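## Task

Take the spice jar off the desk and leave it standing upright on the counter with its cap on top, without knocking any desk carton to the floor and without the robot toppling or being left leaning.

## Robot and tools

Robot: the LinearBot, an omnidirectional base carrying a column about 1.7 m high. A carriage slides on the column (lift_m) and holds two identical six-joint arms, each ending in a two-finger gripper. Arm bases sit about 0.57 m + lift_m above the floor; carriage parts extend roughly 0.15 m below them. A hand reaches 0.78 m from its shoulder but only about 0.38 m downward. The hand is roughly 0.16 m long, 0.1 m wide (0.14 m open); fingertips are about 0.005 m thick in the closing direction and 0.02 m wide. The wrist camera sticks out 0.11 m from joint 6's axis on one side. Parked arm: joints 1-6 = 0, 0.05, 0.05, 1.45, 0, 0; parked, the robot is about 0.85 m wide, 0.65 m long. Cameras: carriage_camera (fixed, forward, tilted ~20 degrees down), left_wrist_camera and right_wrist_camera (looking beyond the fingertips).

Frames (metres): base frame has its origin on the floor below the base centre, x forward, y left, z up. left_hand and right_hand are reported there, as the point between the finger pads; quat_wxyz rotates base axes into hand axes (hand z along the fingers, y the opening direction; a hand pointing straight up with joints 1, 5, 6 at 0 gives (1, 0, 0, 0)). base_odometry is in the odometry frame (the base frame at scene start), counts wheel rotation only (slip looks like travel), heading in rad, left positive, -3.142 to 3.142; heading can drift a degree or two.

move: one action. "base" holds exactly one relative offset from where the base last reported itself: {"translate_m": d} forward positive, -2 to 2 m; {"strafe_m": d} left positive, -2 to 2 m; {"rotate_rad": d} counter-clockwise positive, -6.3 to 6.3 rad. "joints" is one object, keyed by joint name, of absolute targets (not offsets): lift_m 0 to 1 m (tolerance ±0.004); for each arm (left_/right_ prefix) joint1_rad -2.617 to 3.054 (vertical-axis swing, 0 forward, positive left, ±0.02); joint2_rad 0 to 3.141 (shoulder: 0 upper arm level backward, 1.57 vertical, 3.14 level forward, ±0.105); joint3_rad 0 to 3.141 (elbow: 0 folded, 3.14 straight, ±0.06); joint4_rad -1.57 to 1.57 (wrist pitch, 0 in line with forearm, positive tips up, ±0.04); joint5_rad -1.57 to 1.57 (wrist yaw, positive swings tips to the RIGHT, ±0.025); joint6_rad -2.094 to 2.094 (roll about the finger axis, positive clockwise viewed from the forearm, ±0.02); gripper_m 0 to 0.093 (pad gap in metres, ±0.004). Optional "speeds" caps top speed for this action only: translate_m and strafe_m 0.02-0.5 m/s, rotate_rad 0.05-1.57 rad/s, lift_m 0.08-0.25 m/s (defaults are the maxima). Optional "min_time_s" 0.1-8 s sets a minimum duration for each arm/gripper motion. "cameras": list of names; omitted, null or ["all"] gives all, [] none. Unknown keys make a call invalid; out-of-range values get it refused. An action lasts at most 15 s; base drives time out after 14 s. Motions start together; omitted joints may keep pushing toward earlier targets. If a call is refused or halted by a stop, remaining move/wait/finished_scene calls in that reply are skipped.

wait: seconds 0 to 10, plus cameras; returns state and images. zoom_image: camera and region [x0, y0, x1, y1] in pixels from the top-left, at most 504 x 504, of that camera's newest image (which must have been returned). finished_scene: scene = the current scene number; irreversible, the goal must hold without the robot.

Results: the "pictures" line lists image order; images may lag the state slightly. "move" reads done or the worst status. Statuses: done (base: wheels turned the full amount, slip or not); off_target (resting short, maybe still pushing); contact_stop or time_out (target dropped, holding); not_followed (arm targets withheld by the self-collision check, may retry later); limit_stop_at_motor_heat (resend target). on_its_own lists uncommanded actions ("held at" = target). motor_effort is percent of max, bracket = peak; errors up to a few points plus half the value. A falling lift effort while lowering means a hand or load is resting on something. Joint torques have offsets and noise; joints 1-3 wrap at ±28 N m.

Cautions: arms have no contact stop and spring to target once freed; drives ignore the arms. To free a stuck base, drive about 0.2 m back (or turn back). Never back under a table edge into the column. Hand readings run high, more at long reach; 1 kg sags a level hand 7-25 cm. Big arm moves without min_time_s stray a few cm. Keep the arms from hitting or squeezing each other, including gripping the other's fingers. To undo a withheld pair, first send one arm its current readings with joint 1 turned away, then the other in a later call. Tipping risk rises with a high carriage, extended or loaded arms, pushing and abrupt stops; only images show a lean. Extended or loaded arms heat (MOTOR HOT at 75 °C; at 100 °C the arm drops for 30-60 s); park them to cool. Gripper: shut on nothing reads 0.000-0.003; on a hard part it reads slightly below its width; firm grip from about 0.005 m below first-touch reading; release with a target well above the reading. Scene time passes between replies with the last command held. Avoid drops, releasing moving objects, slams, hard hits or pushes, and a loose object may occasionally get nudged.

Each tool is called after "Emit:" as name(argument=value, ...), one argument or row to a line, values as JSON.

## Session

Emit:
move(
  joints={"lift_m": 0.9},
  cameras=["carriage_camera"],
)

Emit:
move(
  base={"rotate_rad": 1.4},
  cameras=["carriage_camera"],
)

Emit:
move(
  base={"rotate_rad": 1.5},
  cameras=["carriage_camera"],
)

Scene clock: 2.93 s.
Joint torques (N m): left_arm=[0.65 4.34 5.94 -0.22 -0.14 -0.05] | right_arm=[-0.03 4.36 7.05 -0.13 -0.01 -0.13]
move: done
base_odometry: x=+0.000 y=+0.000 heading=+0.000
base_status: not commanded
joint_positions: lift_m=+0.900 left_joint1_rad=-0.017 left_joint2_rad=+0.038 left_joint3_rad=+0.047 left_joint4_rad=+1.430 left_joint5_rad=+0.018 left_joint6_rad=-0.006 left_gripper_m=+0.09396 right_joint1_rad=-0.013 right_joint2_rad=+0.048 right_joint3_rad=+0.042 right_joint4_rad=+1.441 right_joint5_rad=+0.022 right_joint6_rad=-0.023 right_gripper_m=+0.09396
joint_status: all done
motor_effort: lift_m=+31(38) drive_wheels=-1(4)
left_hand: x=+0.2657 y=+0.3054 z=+1.8838 quat_wxyz=(+0.998, +0.009, +0.066, -0.012) (m; base frame)
right_hand: x=+0.2676 y=-0.3133 z=+1.8825 quat_wxyz=(+0.997, +0.011, +0.068, -0.019) (m; base frame)
pictures: carriage_camera
Images, in order (width x height): carriage_camera 504x504.

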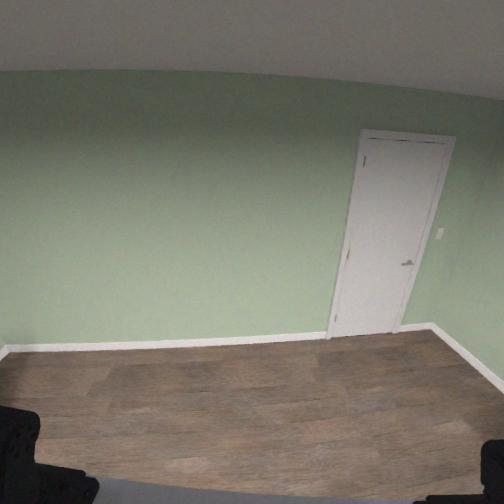

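Scene clock: 5.90 s.
Joint torques (N m): left_arm=[0.68 4.36 5.93 -0.22 -0.12 -0.06] | right_arm=[-0.03 4.36 7.04 -0.13 -0.01 -0.12]
move: done
base_odometry: x=+0.000 y=+0.000 heading=+1.399
base_status: done
joint_positions: lift_m=+0.900 left_joint1_rad=-0.017 left_joint2_rad=+0.038 left_joint3_rad=+0.047 left_joint4_rad=+1.430 left_joint5_rad=+0.017 left_joint6_rad=-0.006 left_gripper_m=+0.09397 right_joint1_rad=-0.013 right_joint2_rad=+0.048 right_joint3_rad=+0.042 right_joint4_rad=+1.441 right_joint5_rad=+0.022 right_joint6_rad=-0.023 right_gripper_m=+0.09397
joint_status: not commanded
motor_effort: lift_m=+31(31) drive_wheels=+7(19)
left_hand: x=+0.2657 y=+0.3055 z=+1.8838 quat_wxyz=(+0.998, +0.009, +0.066, -0.012) (m; base frame)
right_hand: x=+0.2677 y=-0.3133 z=+1.8825 quat_wxyz=(+0.997, +0.011, +0.068, -0.019) (m; base frame)
pictures: carriage_camera
Images, in order (width x height): carriage_camera 504x504.

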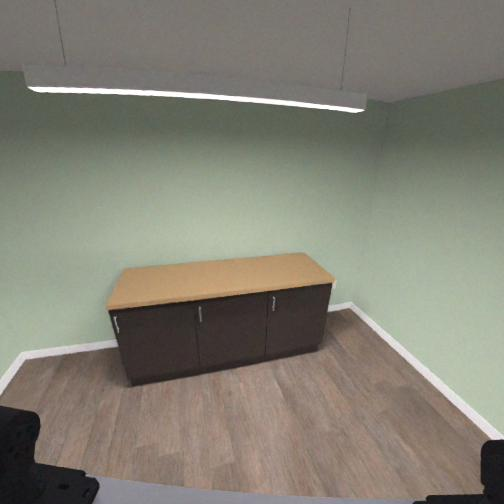

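Scene clock: 8.93 s.
Joint torques (N m): left_arm=[0.68 4.31 5.87 -0.22 -0.13 -0.06] | right_arm=[-0.01 4.41 6.97 -0.13 -0.01 -0.12]
move: done
base_odometry: x=+0.000 y=+0.000 heading=+2.899
base_status: done
joint_positions: lift_m=+0.900 left_joint1_rad=-0.017 left_joint2_rad=+0.038 left_joint3_rad=+0.047 left_joint4_rad=+1.430 left_joint5_rad=+0.017 left_joint6_rad=-0.006 left_gripper_m=+0.09397 right_joint1_rad=-0.013 right_joint2_rad=+0.048 right_joint3_rad=+0.042 right_joint4_rad=+1.441 right_joint5_rad=+0.022 right_joint6_rad=-0.023 right_gripper_m=+0.09397
joint_status: not commanded
motor_effort: lift_m=+31(31) drive_wheels=+7(15)
left_hand: x=+0.2657 y=+0.3055 z=+1.8838 quat_wxyz=(+0.998, +0.009, +0.066, -0.012) (m; base frame)
right_hand: x=+0.2677 y=-0.3133 z=+1.8825 quat_wxyz=(+0.997, +0.011, +0.068, -0.019) (m; base frame)
pictures: carriage_camera
Images, in order (width x height): carriage_camera 504x504.

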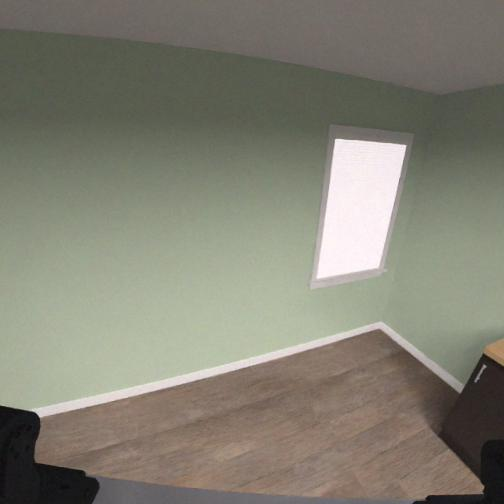

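Emit:
move(
  base={"rotate_rad": 1.75},
  cameras=["carriage_camera"],
)

Emit:
zoom_image(
  camera="carriage_camera",
  region=[100, 220, 440, 440],
)

Scene clock: 19.00 s.
Joint torques (N m): left_arm=[0.51 4.3 5.94 -0.2 -0.12 -0.06] | right_arm=[-0.05 4.34 7.05 -0.13 -0.01 -0.12]
move: done
base_odometry: x=+0.000 y=+0.000 heading=-1.635
base_status: done
joint_positions: lift_m=+0.900 left_joint1_rad=-0.017 left_joint2_rad=+0.038 left_joint3_rad=+0.047 left_joint4_rad=+1.430 left_joint5_rad=+0.017 left_joint6_rad=-0.006 left_gripper_m=+0.09398 right_joint1_rad=-0.013 right_joint2_rad=+0.048 right_joint3_rad=+0.042 right_joint4_rad=+1.440 right_joint5_rad=+0.022 right_joint6_rad=-0.023 right_gripper_m=+0.09398
joint_status: not commanded
motor_effort: lift_m=+31(31) drive_wheels=+6(14)
left_hand: x=+0.2657 y=+0.3056 z=+1.8838 quat_wxyz=(+0.998, +0.009, +0.066, -0.012) (m; base frame)
right_hand: x=+0.2679 y=-0.3133 z=+1.8825 quat_wxyz=(+0.997, +0.011, +0.068, -0.019) (m; base frame)
pictures: carriage_camera
Images, in order (width x height): carriage_camera 504x504.

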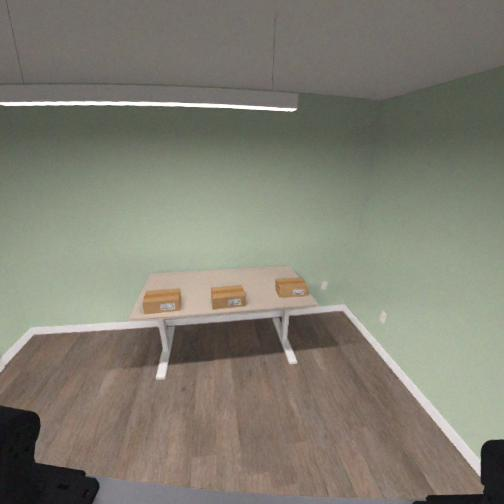

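Scaled by 1.482 from the camera's 504x504 image, which has a finer 720x720 frame.

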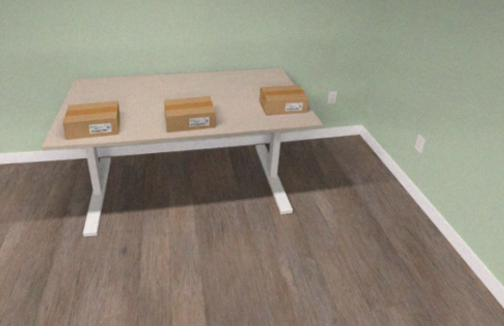

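Emit:
move(
  base={"rotate_rad": 0.135},
  cameras=[],
)

Emit:
move(
  base={"translate_m": 0.72},
  cameras=["carriage_camera"],
)

Emit:
zoom_image(
  camera="carriage_camera",
  region=[80, 270, 420, 480],
)

Scene clock: 25.97 s.
Joint torques (N m): left_arm=[0.62 4.33 5.97 -0.22 -0.12 -0.05] | right_arm=[-0.02 4.4 7.04 -0.12 -0.01 -0.12]
move: done
base_odometry: x=+0.000 y=+0.000 heading=-1.500
base_status: done
joint_positions: lift_m=+0.900 left_joint1_rad=-0.017 left_joint2_rad=+0.038 left_joint3_rad=+0.047 left_joint4_rad=+1.429 left_joint5_rad=+0.017 left_joint6_rad=-0.006 left_gripper_m=+0.09398 right_joint1_rad=-0.013 right_joint2_rad=+0.048 right_joint3_rad=+0.042 right_joint4_rad=+1.440 right_joint5_rad=+0.022 right_joint6_rad=-0.023 right_gripper_m=+0.09398
joint_status: not commanded
motor_effort: lift_m=+31(31) drive_wheels=+6(13)
left_hand: x=+0.2658 y=+0.3055 z=+1.8838 quat_wxyz=(+0.998, +0.009, +0.066, -0.012) (m; base frame)
right_hand: x=+0.2679 y=-0.3133 z=+1.8825 quat_wxyz=(+0.997, +0.011, +0.068, -0.019) (m; base frame)
pictures: none
No camera images: "cameras" was empty.

Scene clock: 29.67 s.
Joint torques (N m): left_arm=[0.62 4.29 5.85 -0.16 -0.13 -0.04] | right_arm=[-0.02 4.34 7.06 -0.1 0 -0.12]
move: done
base_odometry: x=+0.052 y=-0.718 heading=-1.499
base_status: done
joint_positions: lift_m=+0.900 left_joint1_rad=-0.017 left_joint2_rad=+0.038 left_joint3_rad=+0.047 left_joint4_rad=+1.428 left_joint5_rad=+0.017 left_joint6_rad=-0.006 left_gripper_m=+0.09398 right_joint1_rad=-0.013 right_joint2_rad=+0.048 right_joint3_rad=+0.042 right_joint4_rad=+1.438 right_joint5_rad=+0.022 right_joint6_rad=-0.023 right_gripper_m=+0.09398
joint_status: not commanded
motor_effort: lift_m=+31(31) drive_wheels=-11(23)
left_hand: x=+0.2662 y=+0.3055 z=+1.8837 quat_wxyz=(+0.998, +0.009, +0.067, -0.012) (m; base frame)
right_hand: x=+0.2684 y=-0.3133 z=+1.8824 quat_wxyz=(+0.997, +0.011, +0.069, -0.019) (m; base frame)
pictures: carriage_camera
Images, in order (width x height): carriage_camera 504x504.

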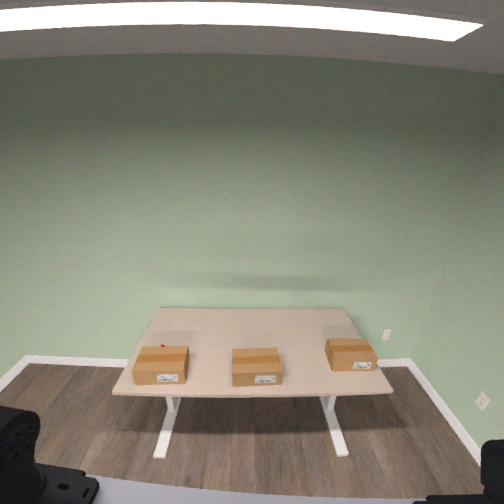

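Scaled by 1.482 from the camera's 504x504 image, which has a finer 720x720 frame.

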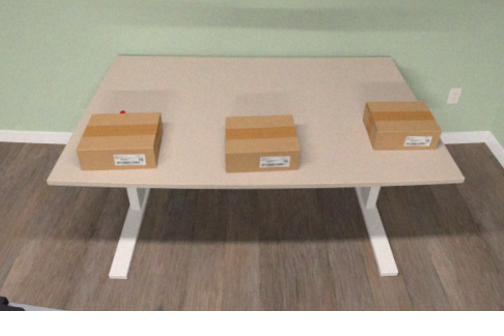

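Emit:
move(
  base={"strafe_m": 0.23},
  joints={"left_joint1_rad": 0, "left_joint2_rad": 1.57, "left_joint3_rad": 1.57, "left_joint4_rad": 0, "left_joint5_rad": 0, "left_joint6_rad": 0, "lift_m": 0.6},
  cameras=[],
)

Emit:
move(
  base={"translate_m": 0.64},
  speeds={"translate_m": 0.35},
  joints={"left_joint2_rad": 2.316, "left_joint3_rad": 1.626, "left_joint4_rad": -0.88, "lift_m": 0.52},
  min_time_s=1.5,
  cameras=["carriage_camera", "left_wrist_camera"],
)

Emit:
zoom_image(
  camera="left_wrist_camera",
  region=[130, 0, 430, 300],
)

Scene clock: 47.03 s.
Joint torques (N m): left_arm=[0.73 -9.4 10.71 2.53 -0.18 0.01] | right_arm=[-0.01 4.37 7.02 -0.09 -0.01 -0.13]
move: done
base_odometry: x=+0.281 y=-0.702 heading=-1.499
base_status: done
joint_positions: lift_m=+0.600 left_joint1_rad=-0.001 left_joint2_rad=+1.574 left_joint3_rad=+1.544 left_joint4_rad=+0.015 left_joint5_rad=+0.005 left_joint6_rad=-0.006 left_gripper_m=+0.09398 right_joint1_rad=-0.013 right_joint2_rad=+0.048 right_joint3_rad=+0.042 right_joint4_rad=+1.438 right_joint5_rad=+0.022 right_joint6_rad=-0.023 right_gripper_m=+0.09398
joint_status: all done
motor_effort: lift_m=+28(29) drive_wheels=-5(12)
left_hand: x=+0.7460 y=+0.3074 z=+1.5814 quat_wxyz=(+0.702, +0.000, +0.712, -0.004) (m; base frame)
right_hand: x=+0.2684 y=-0.3133 z=+1.5827 quat_wxyz=(+0.997, +0.011, +0.069, -0.019) (m; base frame)
pictures: none
No camera images: "cameras" was empty.

Scene clock: 50.57 s.
Joint torques (N m): left_arm=[0.65 -12.78 8.5 0.5 -0.18 0.02] | right_arm=[0.03 4.38 6.97 -0.09 -0.02 -0.12]
move: done
base_odometry: x=+0.328 y=-1.340 heading=-1.499
base_status: done
joint_positions: lift_m=+0.520 left_joint1_rad=-0.001 left_joint2_rad=+2.301 left_joint3_rad=+1.603 left_joint4_rad=-0.867 left_joint5_rad=+0.005 left_joint6_rad=-0.006 left_gripper_m=+0.09398 right_joint1_rad=-0.013 right_joint2_rad=+0.048 right_joint3_rad=+0.042 right_joint4_rad=+1.438 right_joint5_rad=+0.022 right_joint6_rad=-0.023 right_gripper_m=+0.09398
joint_status: all done
motor_effort: lift_m=+27(29) drive_wheels=-8(14)
left_hand: x=+0.6567 y=+0.3075 z=+1.0274 quat_wxyz=(+0.003, -0.002, +1.000, -0.003) (m; base frame)
right_hand: x=+0.2683 y=-0.3133 z=+1.5028 quat_wxyz=(+0.997, +0.011, +0.069, -0.019) (m; base frame)
pictures: carriage_camera, left_wrist_camera
Images, in order (width x height): carriage_camera 504x504, left_wrist_camera 504x504.

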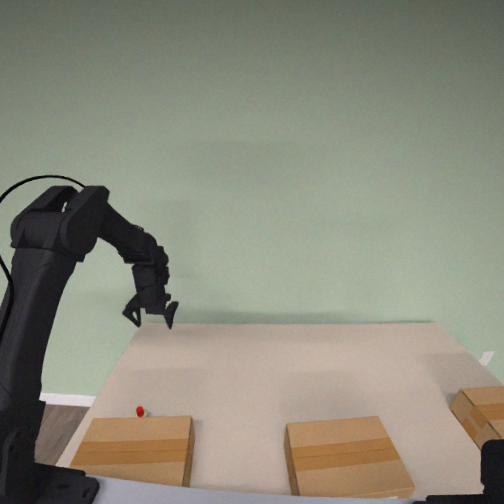

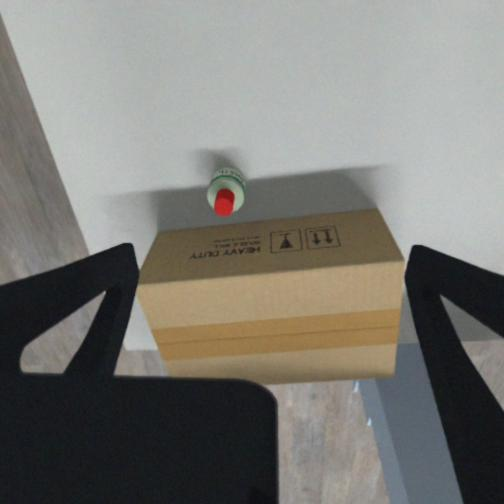

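Scaled by 1.680 from the camera's 504x504 image, which has a finer 720x720 frame.

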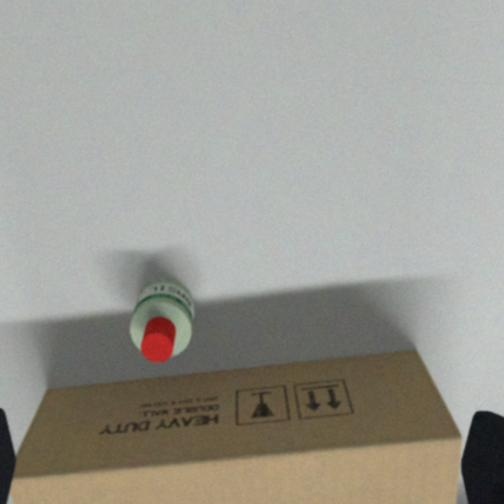

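Emit:
move(
  base={"translate_m": -0.08},
  speeds={"translate_m": 0.2},
  joints={"left_joint1_rad": 0.108, "left_joint2_rad": 2.275, "left_joint3_rad": 1.535, "left_joint4_rad": -0.825, "lift_m": 0.4},
  cameras=["carriage_camera", "left_wrist_camera"],
)

Emit:
zoom_image(
  camera="left_wrist_camera",
  region=[170, 80, 370, 280],
)

Scene clock: 78.57 s.
Joint torques (N m): left_arm=[0.46 -16.39 5.26 0.63 -0.13 0.01] | right_arm=[-0.01 4.38 7.04 -0.11 -0.01 -0.11]
move: done
base_odometry: x=+0.322 y=-1.261 heading=-1.499
base_status: done
joint_positions: lift_m=+0.400 left_joint1_rad=+0.111 left_joint2_rad=+2.299 left_joint3_rad=+1.541 left_joint4_rad=-0.834 left_joint5_rad=+0.001 left_joint6_rad=-0.006 left_gripper_m=+0.09398 right_joint1_rad=-0.013 right_joint2_rad=+0.048 right_joint3_rad=+0.042 right_joint4_rad=+1.440 right_joint5_rad=+0.022 right_joint6_rad=-0.023 right_gripper_m=+0.09398
joint_status: all done
motor_effort: lift_m=+28(28) drive_wheels=+4(14)
left_hand: x=+0.6400 y=+0.3542 z=+0.8947 quat_wxyz=(-0.010, -0.058, +0.998, -0.001) (m; base frame)
right_hand: x=+0.2679 y=-0.3133 z=+1.3828 quat_wxyz=(+0.997, +0.011, +0.068, -0.019) (m; base frame)
pictures: carriage_camera, left_wrist_camera
Images, in order (width x height): carriage_camera 504x504, left_wrist_camera 504x504.

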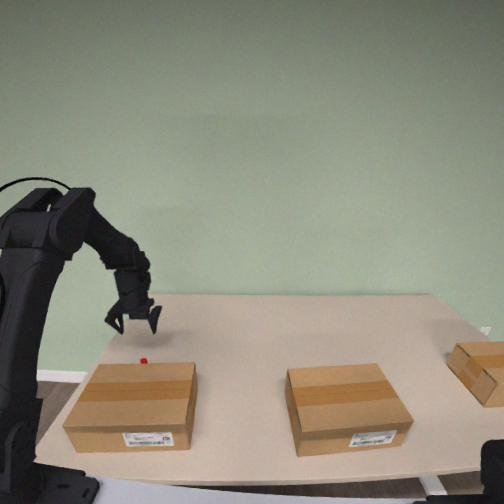

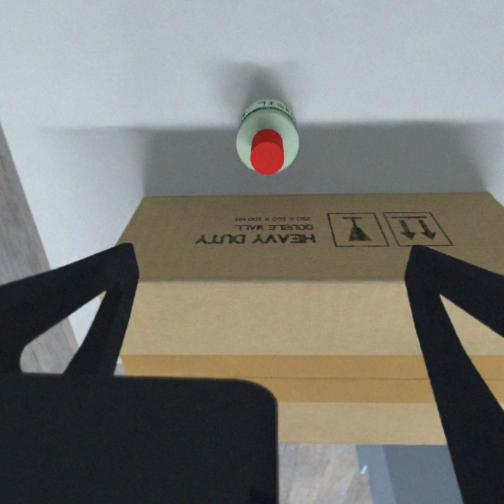

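Scaled by 2.520 from the camera's 504x504 image, which has a finer 720x720 frame.

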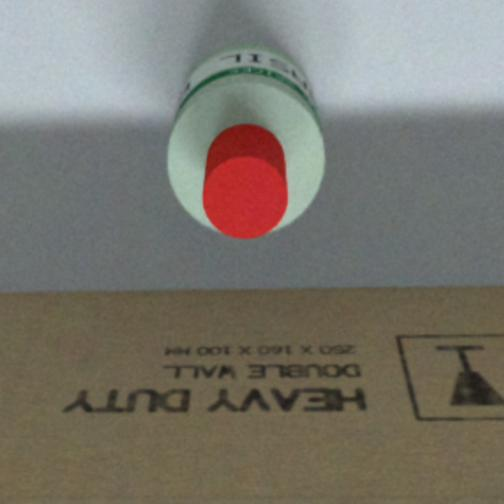

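Emit:
move(
  joints={"lift_m": 0.259, "left_joint1_rad": 0.113},
  speeds={"lift_m": 0.12},
  cameras=["left_wrist_camera"],
)

Emit:
move(
  joints={"left_gripper_m": 0.03},
  min_time_s=1.3,
  cameras=["left_wrist_camera"],
)

Scene clock: 97.57 s.
Joint torques (N m): left_arm=[0.72 -15.98 5.3 0.63 -0.14 0.02] | right_arm=[0.01 4.44 6.99 -0.11 -0.01 -0.12]
move: done
base_odometry: x=+0.322 y=-1.261 heading=-1.499
base_status: not commanded
joint_positions: lift_m=+0.259 left_joint1_rad=+0.111 left_joint2_rad=+2.295 left_joint3_rad=+1.541 left_joint4_rad=-0.833 left_joint5_rad=+0.001 left_joint6_rad=-0.006 left_gripper_m=+0.09398 right_joint1_rad=-0.013 right_joint2_rad=+0.048 right_joint3_rad=+0.042 right_joint4_rad=+1.440 right_joint5_rad=+0.022 right_joint6_rad=-0.023 right_gripper_m=+0.09398
joint_status: all done
motor_effort: lift_m=+28(28) drive_wheels=+6(9)
left_hand: x=+0.6411 y=+0.3543 z=+0.7551 quat_wxyz=(-0.008, -0.058, +0.998, -0.001) (m; base frame)
right_hand: x=+0.2679 y=-0.3133 z=+1.2417 quat_wxyz=(+0.997, +0.011, +0.068, -0.019) (m; base frame)
pictures: left_wrist_camera
Images, in order (width x height): left_wrist_camera 504x504.

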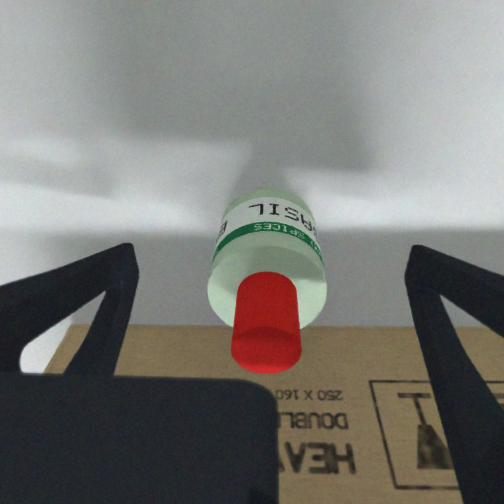

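Scene clock: 99.17 s.
Joint torques (N m): left_arm=[0.76 -16.01 5.3 0.62 -0.11 0.01] | right_arm=[0.03 4.37 7.04 -0.12 -0.02 -0.12]
move: off_target
base_odometry: x=+0.322 y=-1.261 heading=-1.499
base_status: not commanded
joint_positions: lift_m=+0.259 left_joint1_rad=+0.111 left_joint2_rad=+2.295 left_joint3_rad=+1.541 left_joint4_rad=-0.833 left_joint5_rad=+0.001 left_joint6_rad=-0.006 left_gripper_m=+0.03672 right_joint1_rad=-0.013 right_joint2_rad=+0.048 right_joint3_rad=+0.042 right_joint4_rad=+1.440 right_joint5_rad=+0.022 right_joint6_rad=-0.023 right_gripper_m=+0.09398
joint_status: left_gripper_m off_target (ended at +0.03675, target +0.03000)
motor_effort: lift_m=+28(28) drive_wheels=+4(6)
left_hand: x=+0.6411 y=+0.3543 z=+0.7551 quat_wxyz=(-0.008, -0.058, +0.998, -0.001) (m; base frame)
right_hand: x=+0.2679 y=-0.3133 z=+1.2417 quat_wxyz=(+0.997, +0.011, +0.068, -0.019) (m; base frame)
pictures: left_wrist_camera
Images, in order (width x height): left_wrist_camera 504x504.

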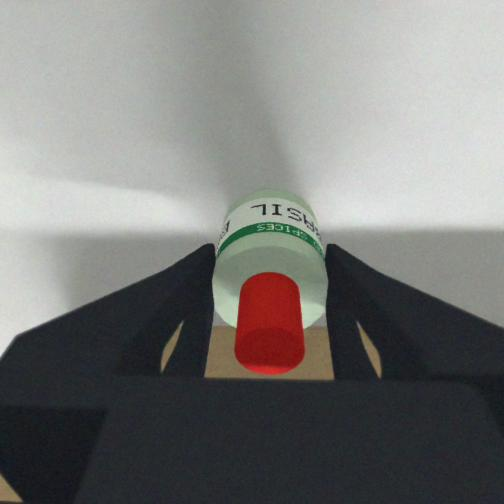

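Emit:
move(
  joints={"lift_m": 0.6},
  speeds={"lift_m": 0.2},
  cameras=["left_wrist_camera"],
)

Emit:
move(
  base={"translate_m": -0.5},
  speeds={"translate_m": 0.4},
  cameras=["carriage_camera"],
)

Emit:
move(
  base={"rotate_rad": 3.103},
  speeds={"rotate_rad": 1.0},
  cameras=["carriage_camera"],
)

Emit:
move(
  base={"translate_m": 1.6},
  speeds={"translate_m": 0.45},
  cameras=["carriage_camera", "left_wrist_camera"],
)

Scene clock: 122.13 s.
Joint torques (N m): left_arm=[0.76 -15.71 5.35 0.59 -0.12 0.01] | right_arm=[0.03 4.38 7.05 -0.12 -0.01 -0.12]
move: done
base_odometry: x=+0.322 y=-1.261 heading=-1.499
base_status: not commanded
joint_positions: lift_m=+0.600 left_joint1_rad=+0.111 left_joint2_rad=+2.294 left_joint3_rad=+1.540 left_joint4_rad=-0.829 left_joint5_rad=+0.001 left_joint6_rad=-0.006 left_gripper_m=+0.03672 right_joint1_rad=-0.013 right_joint2_rad=+0.048 right_joint3_rad=+0.042 right_joint4_rad=+1.440 right_joint5_rad=+0.022 right_joint6_rad=-0.023 right_gripper_m=+0.09398
joint_status: all done
motor_effort: lift_m=+31(38) drive_wheels=+5(8)
left_hand: x=+0.6417 y=+0.3544 z=+1.0961 quat_wxyz=(-0.006, -0.058, +0.998, -0.001) (m; base frame)
right_hand: x=+0.2679 y=-0.3133 z=+1.5825 quat_wxyz=(+0.997, +0.011, +0.068, -0.019) (m; base frame)
pictures: left_wrist_camera
Images, in order (width x height): left_wrist_camera 504x504.

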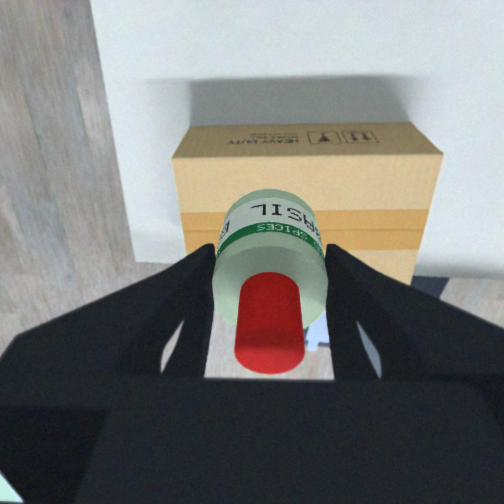

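Scene clock: 125.27 s.
Joint torques (N m): left_arm=[0.73 -15.87 5.41 0.57 -0.13 0.01] | right_arm=[-0.01 4.34 7.04 -0.12 -0.03 -0.13]
move: done
base_odometry: x=+0.286 y=-0.762 heading=-1.499
base_status: done
joint_positions: lift_m=+0.600 left_joint1_rad=+0.111 left_joint2_rad=+2.294 left_joint3_rad=+1.540 left_joint4_rad=-0.827 left_joint5_rad=+0.001 left_joint6_rad=-0.006 left_gripper_m=+0.03672 right_joint1_rad=-0.013 right_joint2_rad=+0.048 right_joint3_rad=+0.042 right_joint4_rad=+1.440 right_joint5_rad=+0.022 right_joint6_rad=-0.023 right_gripper_m=+0.09398
joint_status: not commanded
motor_effort: lift_m=+31(31) drive_wheels=-3(18)
left_hand: x=+0.6422 y=+0.3544 z=+1.0961 quat_wxyz=(-0.005, -0.058, +0.998, -0.001) (m; base frame)
right_hand: x=+0.2680 y=-0.3133 z=+1.5825 quat_wxyz=(+0.997, +0.011, +0.069, -0.019) (m; base frame)
pictures: carriage_camera
Images, in order (width x height): carriage_camera 504x504.

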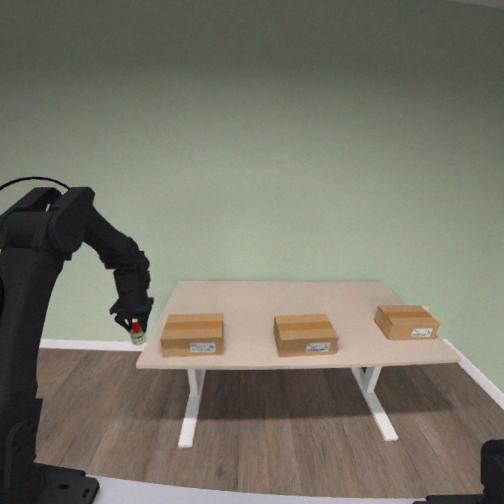

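Scene clock: 129.93 s.
Joint torques (N m): left_arm=[0.38 -15.88 5.44 0.51 -0.13 0.02] | right_arm=[0.02 4.37 7.05 -0.12 -0.02 -0.11]
move: done
base_odometry: x=+0.286 y=-0.762 heading=+1.603
base_status: done
joint_positions: lift_m=+0.600 left_joint1_rad=+0.117 left_joint2_rad=+2.294 left_joint3_rad=+1.540 left_joint4_rad=-0.821 left_joint5_rad=+0.001 left_joint6_rad=-0.005 left_gripper_m=+0.03673 right_joint1_rad=-0.013 right_joint2_rad=+0.048 right_joint3_rad=+0.042 right_joint4_rad=+1.440 right_joint5_rad=+0.022 right_joint6_rad=-0.023 right_gripper_m=+0.09400
joint_status: not commanded
motor_effort: lift_m=+31(31) drive_wheels=+6(17)
left_hand: x=+0.6434 y=+0.3572 z=+1.0961 quat_wxyz=(-0.002, -0.061, +0.998, -0.001) (m; base frame)
right_hand: x=+0.2680 y=-0.3133 z=+1.5825 quat_wxyz=(+0.997, +0.011, +0.069, -0.019) (m; base frame)
pictures: carriage_camera
Images, in order (width x height): carriage_camera 504x504.

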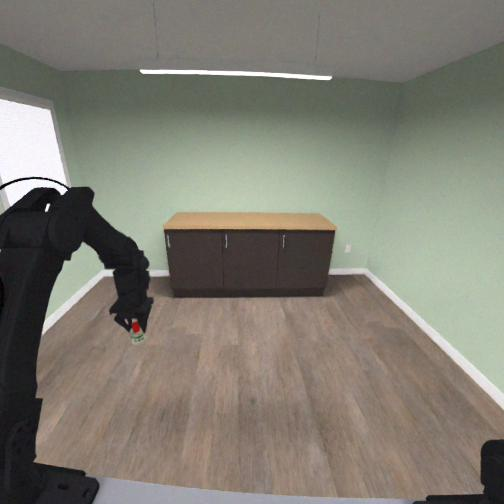

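Scene clock: 135.57 s.
Joint torques (N m): left_arm=[0.32 -15.95 5.48 0.52 -0.12 0.01] | right_arm=[-0.01 4.34 7.02 -0.11 -0.01 -0.11]
move: done
base_odometry: x=+0.232 y=+0.837 heading=+1.605
base_status: done
joint_positions: lift_m=+0.600 left_joint1_rad=+0.117 left_joint2_rad=+2.294 left_joint3_rad=+1.540 left_joint4_rad=-0.822 left_joint5_rad=+0.001 left_joint6_rad=-0.005 left_gripper_m=+0.03673 right_joint1_rad=-0.013 right_joint2_rad=+0.048 right_joint3_rad=+0.042 right_joint4_rad=+1.440 right_joint5_rad=+0.022 right_joint6_rad=-0.023 right_gripper_m=+0.09400
joint_status: not commanded
motor_effort: lift_m=+31(31) drive_wheels=-11(24)
left_hand: x=+0.6432 y=+0.3571 z=+1.0961 quat_wxyz=(-0.002, -0.061, +0.998, -0.001) (m; base frame)
right_hand: x=+0.2679 y=-0.3133 z=+1.5825 quat_wxyz=(+0.997, +0.011, +0.068, -0.019) (m; base frame)
pictures: carriage_camera, left_wrist_camera
Images, in order (width x height): carriage_camera 504x504, left_wrist_camera 504x504.

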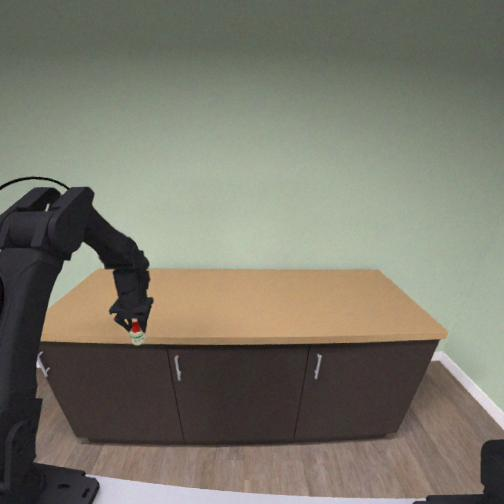

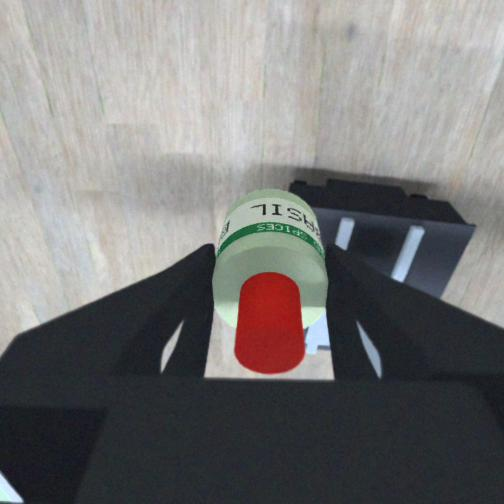

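Emit:
move(
  base={"translate_m": 0.4},
  speeds={"translate_m": 0.3},
  cameras=[],
)

Emit:
move(
  joints={"lift_m": 0.465},
  speeds={"lift_m": 0.15},
  cameras=["carriage_camera"],
)

Emit:
move(
  joints={"lift_m": 0.452},
  speeds={"lift_m": 0.08},
  cameras=["carriage_camera"],
)

Emit:
zoom_image(
  camera="carriage_camera",
  region=[70, 270, 210, 410],
)

Scene clock: 151.23 s.
Joint torques (N m): left_arm=[0.4 -15.86 5.53 0.55 -0.12 0] | right_arm=[-0.05 4.4 6.98 -0.12 -0.01 -0.12]
move: done
base_odometry: x=+0.217 y=+1.237 heading=+1.606
base_status: done
joint_positions: lift_m=+0.600 left_joint1_rad=+0.116 left_joint2_rad=+2.294 left_joint3_rad=+1.540 left_joint4_rad=-0.824 left_joint5_rad=+0.001 left_joint6_rad=-0.005 left_gripper_m=+0.03673 right_joint1_rad=-0.013 right_joint2_rad=+0.048 right_joint3_rad=+0.042 right_joint4_rad=+1.440 right_joint5_rad=+0.022 right_joint6_rad=-0.023 right_gripper_m=+0.09400
joint_status: not commanded
motor_effort: lift_m=+31(31) drive_wheels=-10(19)
left_hand: x=+0.6427 y=+0.3566 z=+1.0961 quat_wxyz=(-0.003, -0.061, +0.998, -0.001) (m; base frame)
right_hand: x=+0.2678 y=-0.3133 z=+1.5825 quat_wxyz=(+0.997, +0.011, +0.068, -0.019) (m; base frame)
pictures: none
No camera images: "cameras" was empty.

Scene clock: 152.57 s.
Joint torques (N m): left_arm=[0.36 -15.72 5.44 0.56 -0.11 0.02] | right_arm=[-0.02 4.38 7.05 -0.12 -0.01 -0.12]
move: done
base_odometry: x=+0.217 y=+1.237 heading=+1.606
base_status: not commanded
joint_positions: lift_m=+0.465 left_joint1_rad=+0.116 left_joint2_rad=+2.293 left_joint3_rad=+1.540 left_joint4_rad=-0.825 left_joint5_rad=+0.001 left_joint6_rad=-0.005 left_gripper_m=+0.03673 right_joint1_rad=-0.013 right_joint2_rad=+0.048 right_joint3_rad=+0.042 right_joint4_rad=+1.440 right_joint5_rad=+0.022 right_joint6_rad=-0.023 right_gripper_m=+0.09400
joint_status: all done
motor_effort: lift_m=+28(29) drive_wheels=+7(12)
left_hand: x=+0.6428 y=+0.3566 z=+0.9618 quat_wxyz=(-0.003, -0.061, +0.998, -0.001) (m; base frame)
right_hand: x=+0.2678 y=-0.3133 z=+1.4478 quat_wxyz=(+0.997, +0.011, +0.068, -0.019) (m; base frame)
pictures: carriage_camera
Images, in order (width x height): carriage_camera 504x504.

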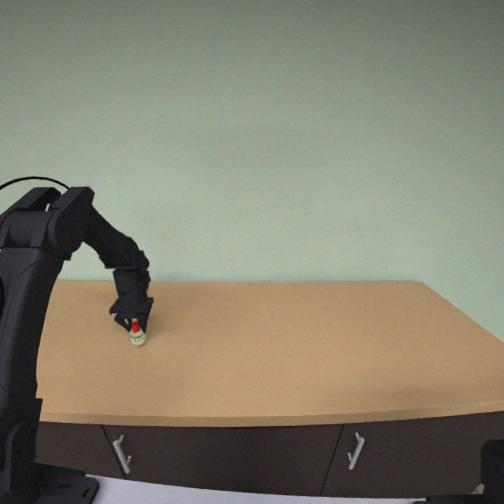

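Scene clock: 153.10 s.
Joint torques (N m): left_arm=[0.43 -15.66 5.49 0.54 -0.12 0.01] | right_arm=[-0.01 4.36 7.05 -0.13 -0.01 -0.12]
move: done
base_odometry: x=+0.217 y=+1.237 heading=+1.606
base_status: not commanded
joint_positions: lift_m=+0.452 left_joint1_rad=+0.116 left_joint2_rad=+2.292 left_joint3_rad=+1.540 left_joint4_rad=-0.824 left_joint5_rad=+0.001 left_joint6_rad=-0.005 left_gripper_m=+0.03673 right_joint1_rad=-0.013 right_joint2_rad=+0.048 right_joint3_rad=+0.042 right_joint4_rad=+1.440 right_joint5_rad=+0.022 right_joint6_rad=-0.023 right_gripper_m=+0.09400
joint_status: all done
motor_effort: lift_m=+27(29) drive_wheels=+6(11)
left_hand: x=+0.6430 y=+0.3566 z=+0.9490 quat_wxyz=(-0.003, -0.061, +0.998, -0.001) (m; base frame)
right_hand: x=+0.2678 y=-0.3133 z=+1.4348 quat_wxyz=(+0.997, +0.011, +0.068, -0.019) (m; base frame)
pictures: carriage_camera
Images, in order (width x height): carriage_camera 504x504.

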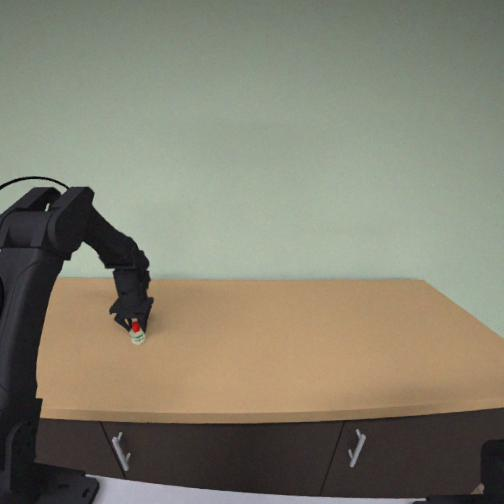

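Scaled by 3.600 from the camera's 504x504 image, which has a finer 720x720 frame.

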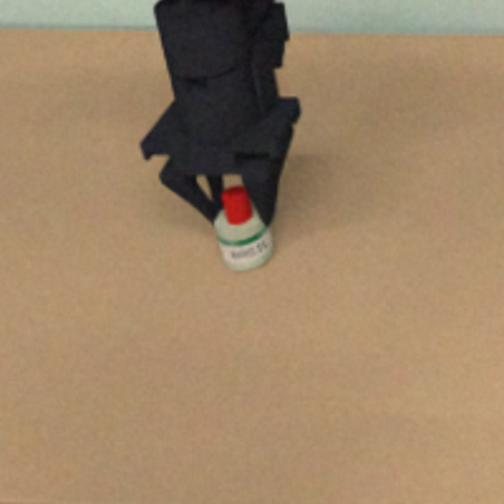

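Emit:
move(
  joints={"lift_m": 0.446},
  speeds={"lift_m": 0.08},
  cameras=[],
)

Emit:
move(
  joints={"lift_m": 0.442},
  speeds={"lift_m": 0.08},
  cameras=["left_wrist_camera"],
)

Scene clock: 157.53 s.
Joint torques (N m): left_arm=[0.47 -15.17 5.26 0.56 -0.12 0.01] | right_arm=[0.01 4.34 7.02 -0.14 0 -0.11]
move: done
base_odometry: x=+0.217 y=+1.237 heading=+1.606
base_status: not commanded
joint_positions: lift_m=+0.446 left_joint1_rad=+0.116 left_joint2_rad=+2.287 left_joint3_rad=+1.541 left_joint4_rad=-0.825 left_joint5_rad=+0.001 left_joint6_rad=-0.005 left_gripper_m=+0.03673 right_joint1_rad=-0.013 right_joint2_rad=+0.048 right_joint3_rad=+0.042 right_joint4_rad=+1.440 right_joint5_rad=+0.022 right_joint6_rad=-0.023 right_gripper_m=+0.09400
joint_status: all done
motor_effort: lift_m=+26(27) drive_wheels=-10(11)
left_hand: x=+0.6439 y=+0.3567 z=+0.9453 quat_wxyz=(+0.000, -0.061, +0.998, +0.000) (m; base frame)
right_hand: x=+0.2678 y=-0.3133 z=+1.4289 quat_wxyz=(+0.997, +0.011, +0.068, -0.019) (m; base frame)
pictures: none
No camera images: "cameras" was empty.

Scene clock: 157.93 s.
Joint torques (N m): left_arm=[0.38 -14.38 5.48 0.64 -0.11 0.02] | right_arm=[0.02 4.36 7.13 -0.12 -0.01 -0.12]
move: done
base_odometry: x=+0.217 y=+1.237 heading=+1.606
base_status: not commanded
joint_positions: lift_m=+0.442 left_joint1_rad=+0.116 left_joint2_rad=+2.279 left_joint3_rad=+1.541 left_joint4_rad=-0.831 left_joint5_rad=+0.001 left_joint6_rad=-0.005 left_gripper_m=+0.03673 right_joint1_rad=-0.013 right_joint2_rad=+0.048 right_joint3_rad=+0.041 right_joint4_rad=+1.440 right_joint5_rad=+0.022 right_joint6_rad=-0.023 right_gripper_m=+0.09400
joint_status: all done
motor_effort: lift_m=+26(26) drive_wheels=-9(10)
left_hand: x=+0.6438 y=+0.3567 z=+0.9446 quat_wxyz=(+0.001, -0.061, +0.998, +0.000) (m; base frame)
right_hand: x=+0.2681 y=-0.3133 z=+1.4247 quat_wxyz=(+0.997, +0.011, +0.069, -0.019) (m; base frame)
pictures: left_wrist_camera
Images, in order (width x height): left_wrist_camera 504x504.

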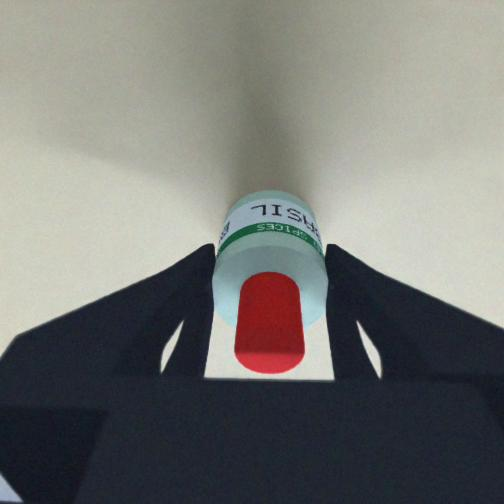

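Emit:
move(
  joints={"left_gripper_m": 0.09},
  min_time_s=1.5,
  cameras=["left_wrist_camera"],
)

Emit:
move(
  joints={"lift_m": 0.56},
  speeds={"lift_m": 0.12},
  cameras=["carriage_camera", "left_wrist_camera"],
)

Scene clock: 164.27 s.
Joint torques (N m): left_arm=[0.35 -14.34 5.52 0.63 -0.12 0.01] | right_arm=[0.01 4.36 7.12 -0.11 -0.01 -0.11]
move: done
base_odometry: x=+0.217 y=+1.237 heading=+1.606
base_status: not commanded
joint_positions: lift_m=+0.442 left_joint1_rad=+0.116 left_joint2_rad=+2.279 left_joint3_rad=+1.541 left_joint4_rad=-0.830 left_joint5_rad=+0.001 left_joint6_rad=-0.005 left_gripper_m=+0.08992 right_joint1_rad=-0.013 right_joint2_rad=+0.048 right_joint3_rad=+0.041 right_joint4_rad=+1.440 right_joint5_rad=+0.022 right_joint6_rad=-0.023 right_gripper_m=+0.09400
joint_status: all done
motor_effort: lift_m=+26(26) drive_wheels=+5(11)
left_hand: x=+0.6441 y=+0.3567 z=+0.9446 quat_wxyz=(+0.002, -0.061, +0.998, +0.000) (m; base frame)
right_hand: x=+0.2681 y=-0.3133 z=+1.4247 quat_wxyz=(+0.997, +0.011, +0.069, -0.019) (m; base frame)
pictures: left_wrist_camera
Images, in order (width x height): left_wrist_camera 504x504.

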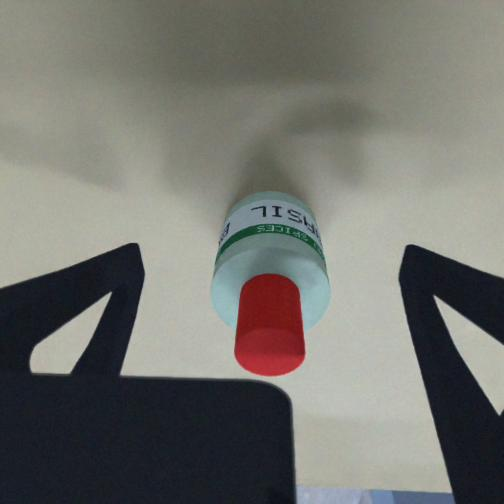

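Scene clock: 165.67 s.
Joint torques (N m): left_arm=[0.27 -14.28 5.44 0.63 -0.13 0.01] | right_arm=[0.03 4.37 7.08 -0.12 -0.01 -0.13]
move: done
base_odometry: x=+0.217 y=+1.237 heading=+1.606
base_status: not commanded
joint_positions: lift_m=+0.560 left_joint1_rad=+0.116 left_joint2_rad=+2.279 left_joint3_rad=+1.541 left_joint4_rad=-0.829 left_joint5_rad=+0.001 left_joint6_rad=-0.005 left_gripper_m=+0.08992 right_joint1_rad=-0.013 right_joint2_rad=+0.048 right_joint3_rad=+0.041 right_joint4_rad=+1.440 right_joint5_rad=+0.022 right_joint6_rad=-0.023 right_gripper_m=+0.09400
joint_status: all done
motor_effort: lift_m=+31(38) drive_wheels=+6(11)
left_hand: x=+0.6443 y=+0.3568 z=+1.0622 quat_wxyz=(+0.002, -0.061, +0.998, +0.000) (m; base frame)
right_hand: x=+0.2681 y=-0.3133 z=+1.5423 quat_wxyz=(+0.997, +0.011, +0.069, -0.019) (m; base frame)
pictures: carriage_camera, left_wrist_camera
Images, in order (width x height): carriage_camera 504x504, left_wrist_camera 504x504.

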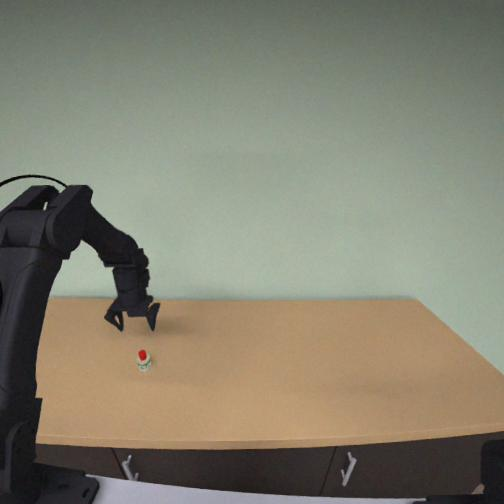

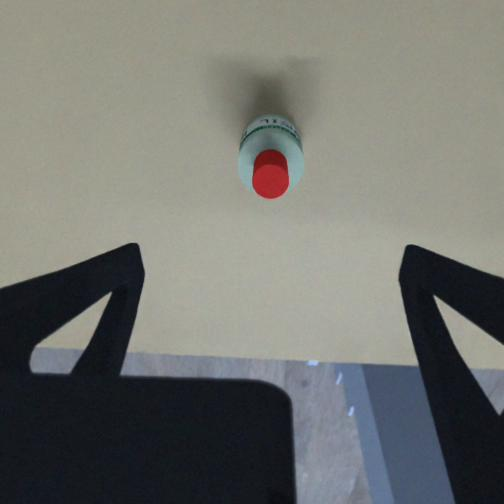

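Jar stands upright on the counter.

Emit:
finished_scene(
  scene=3,
)

The scene is finished: the task was done.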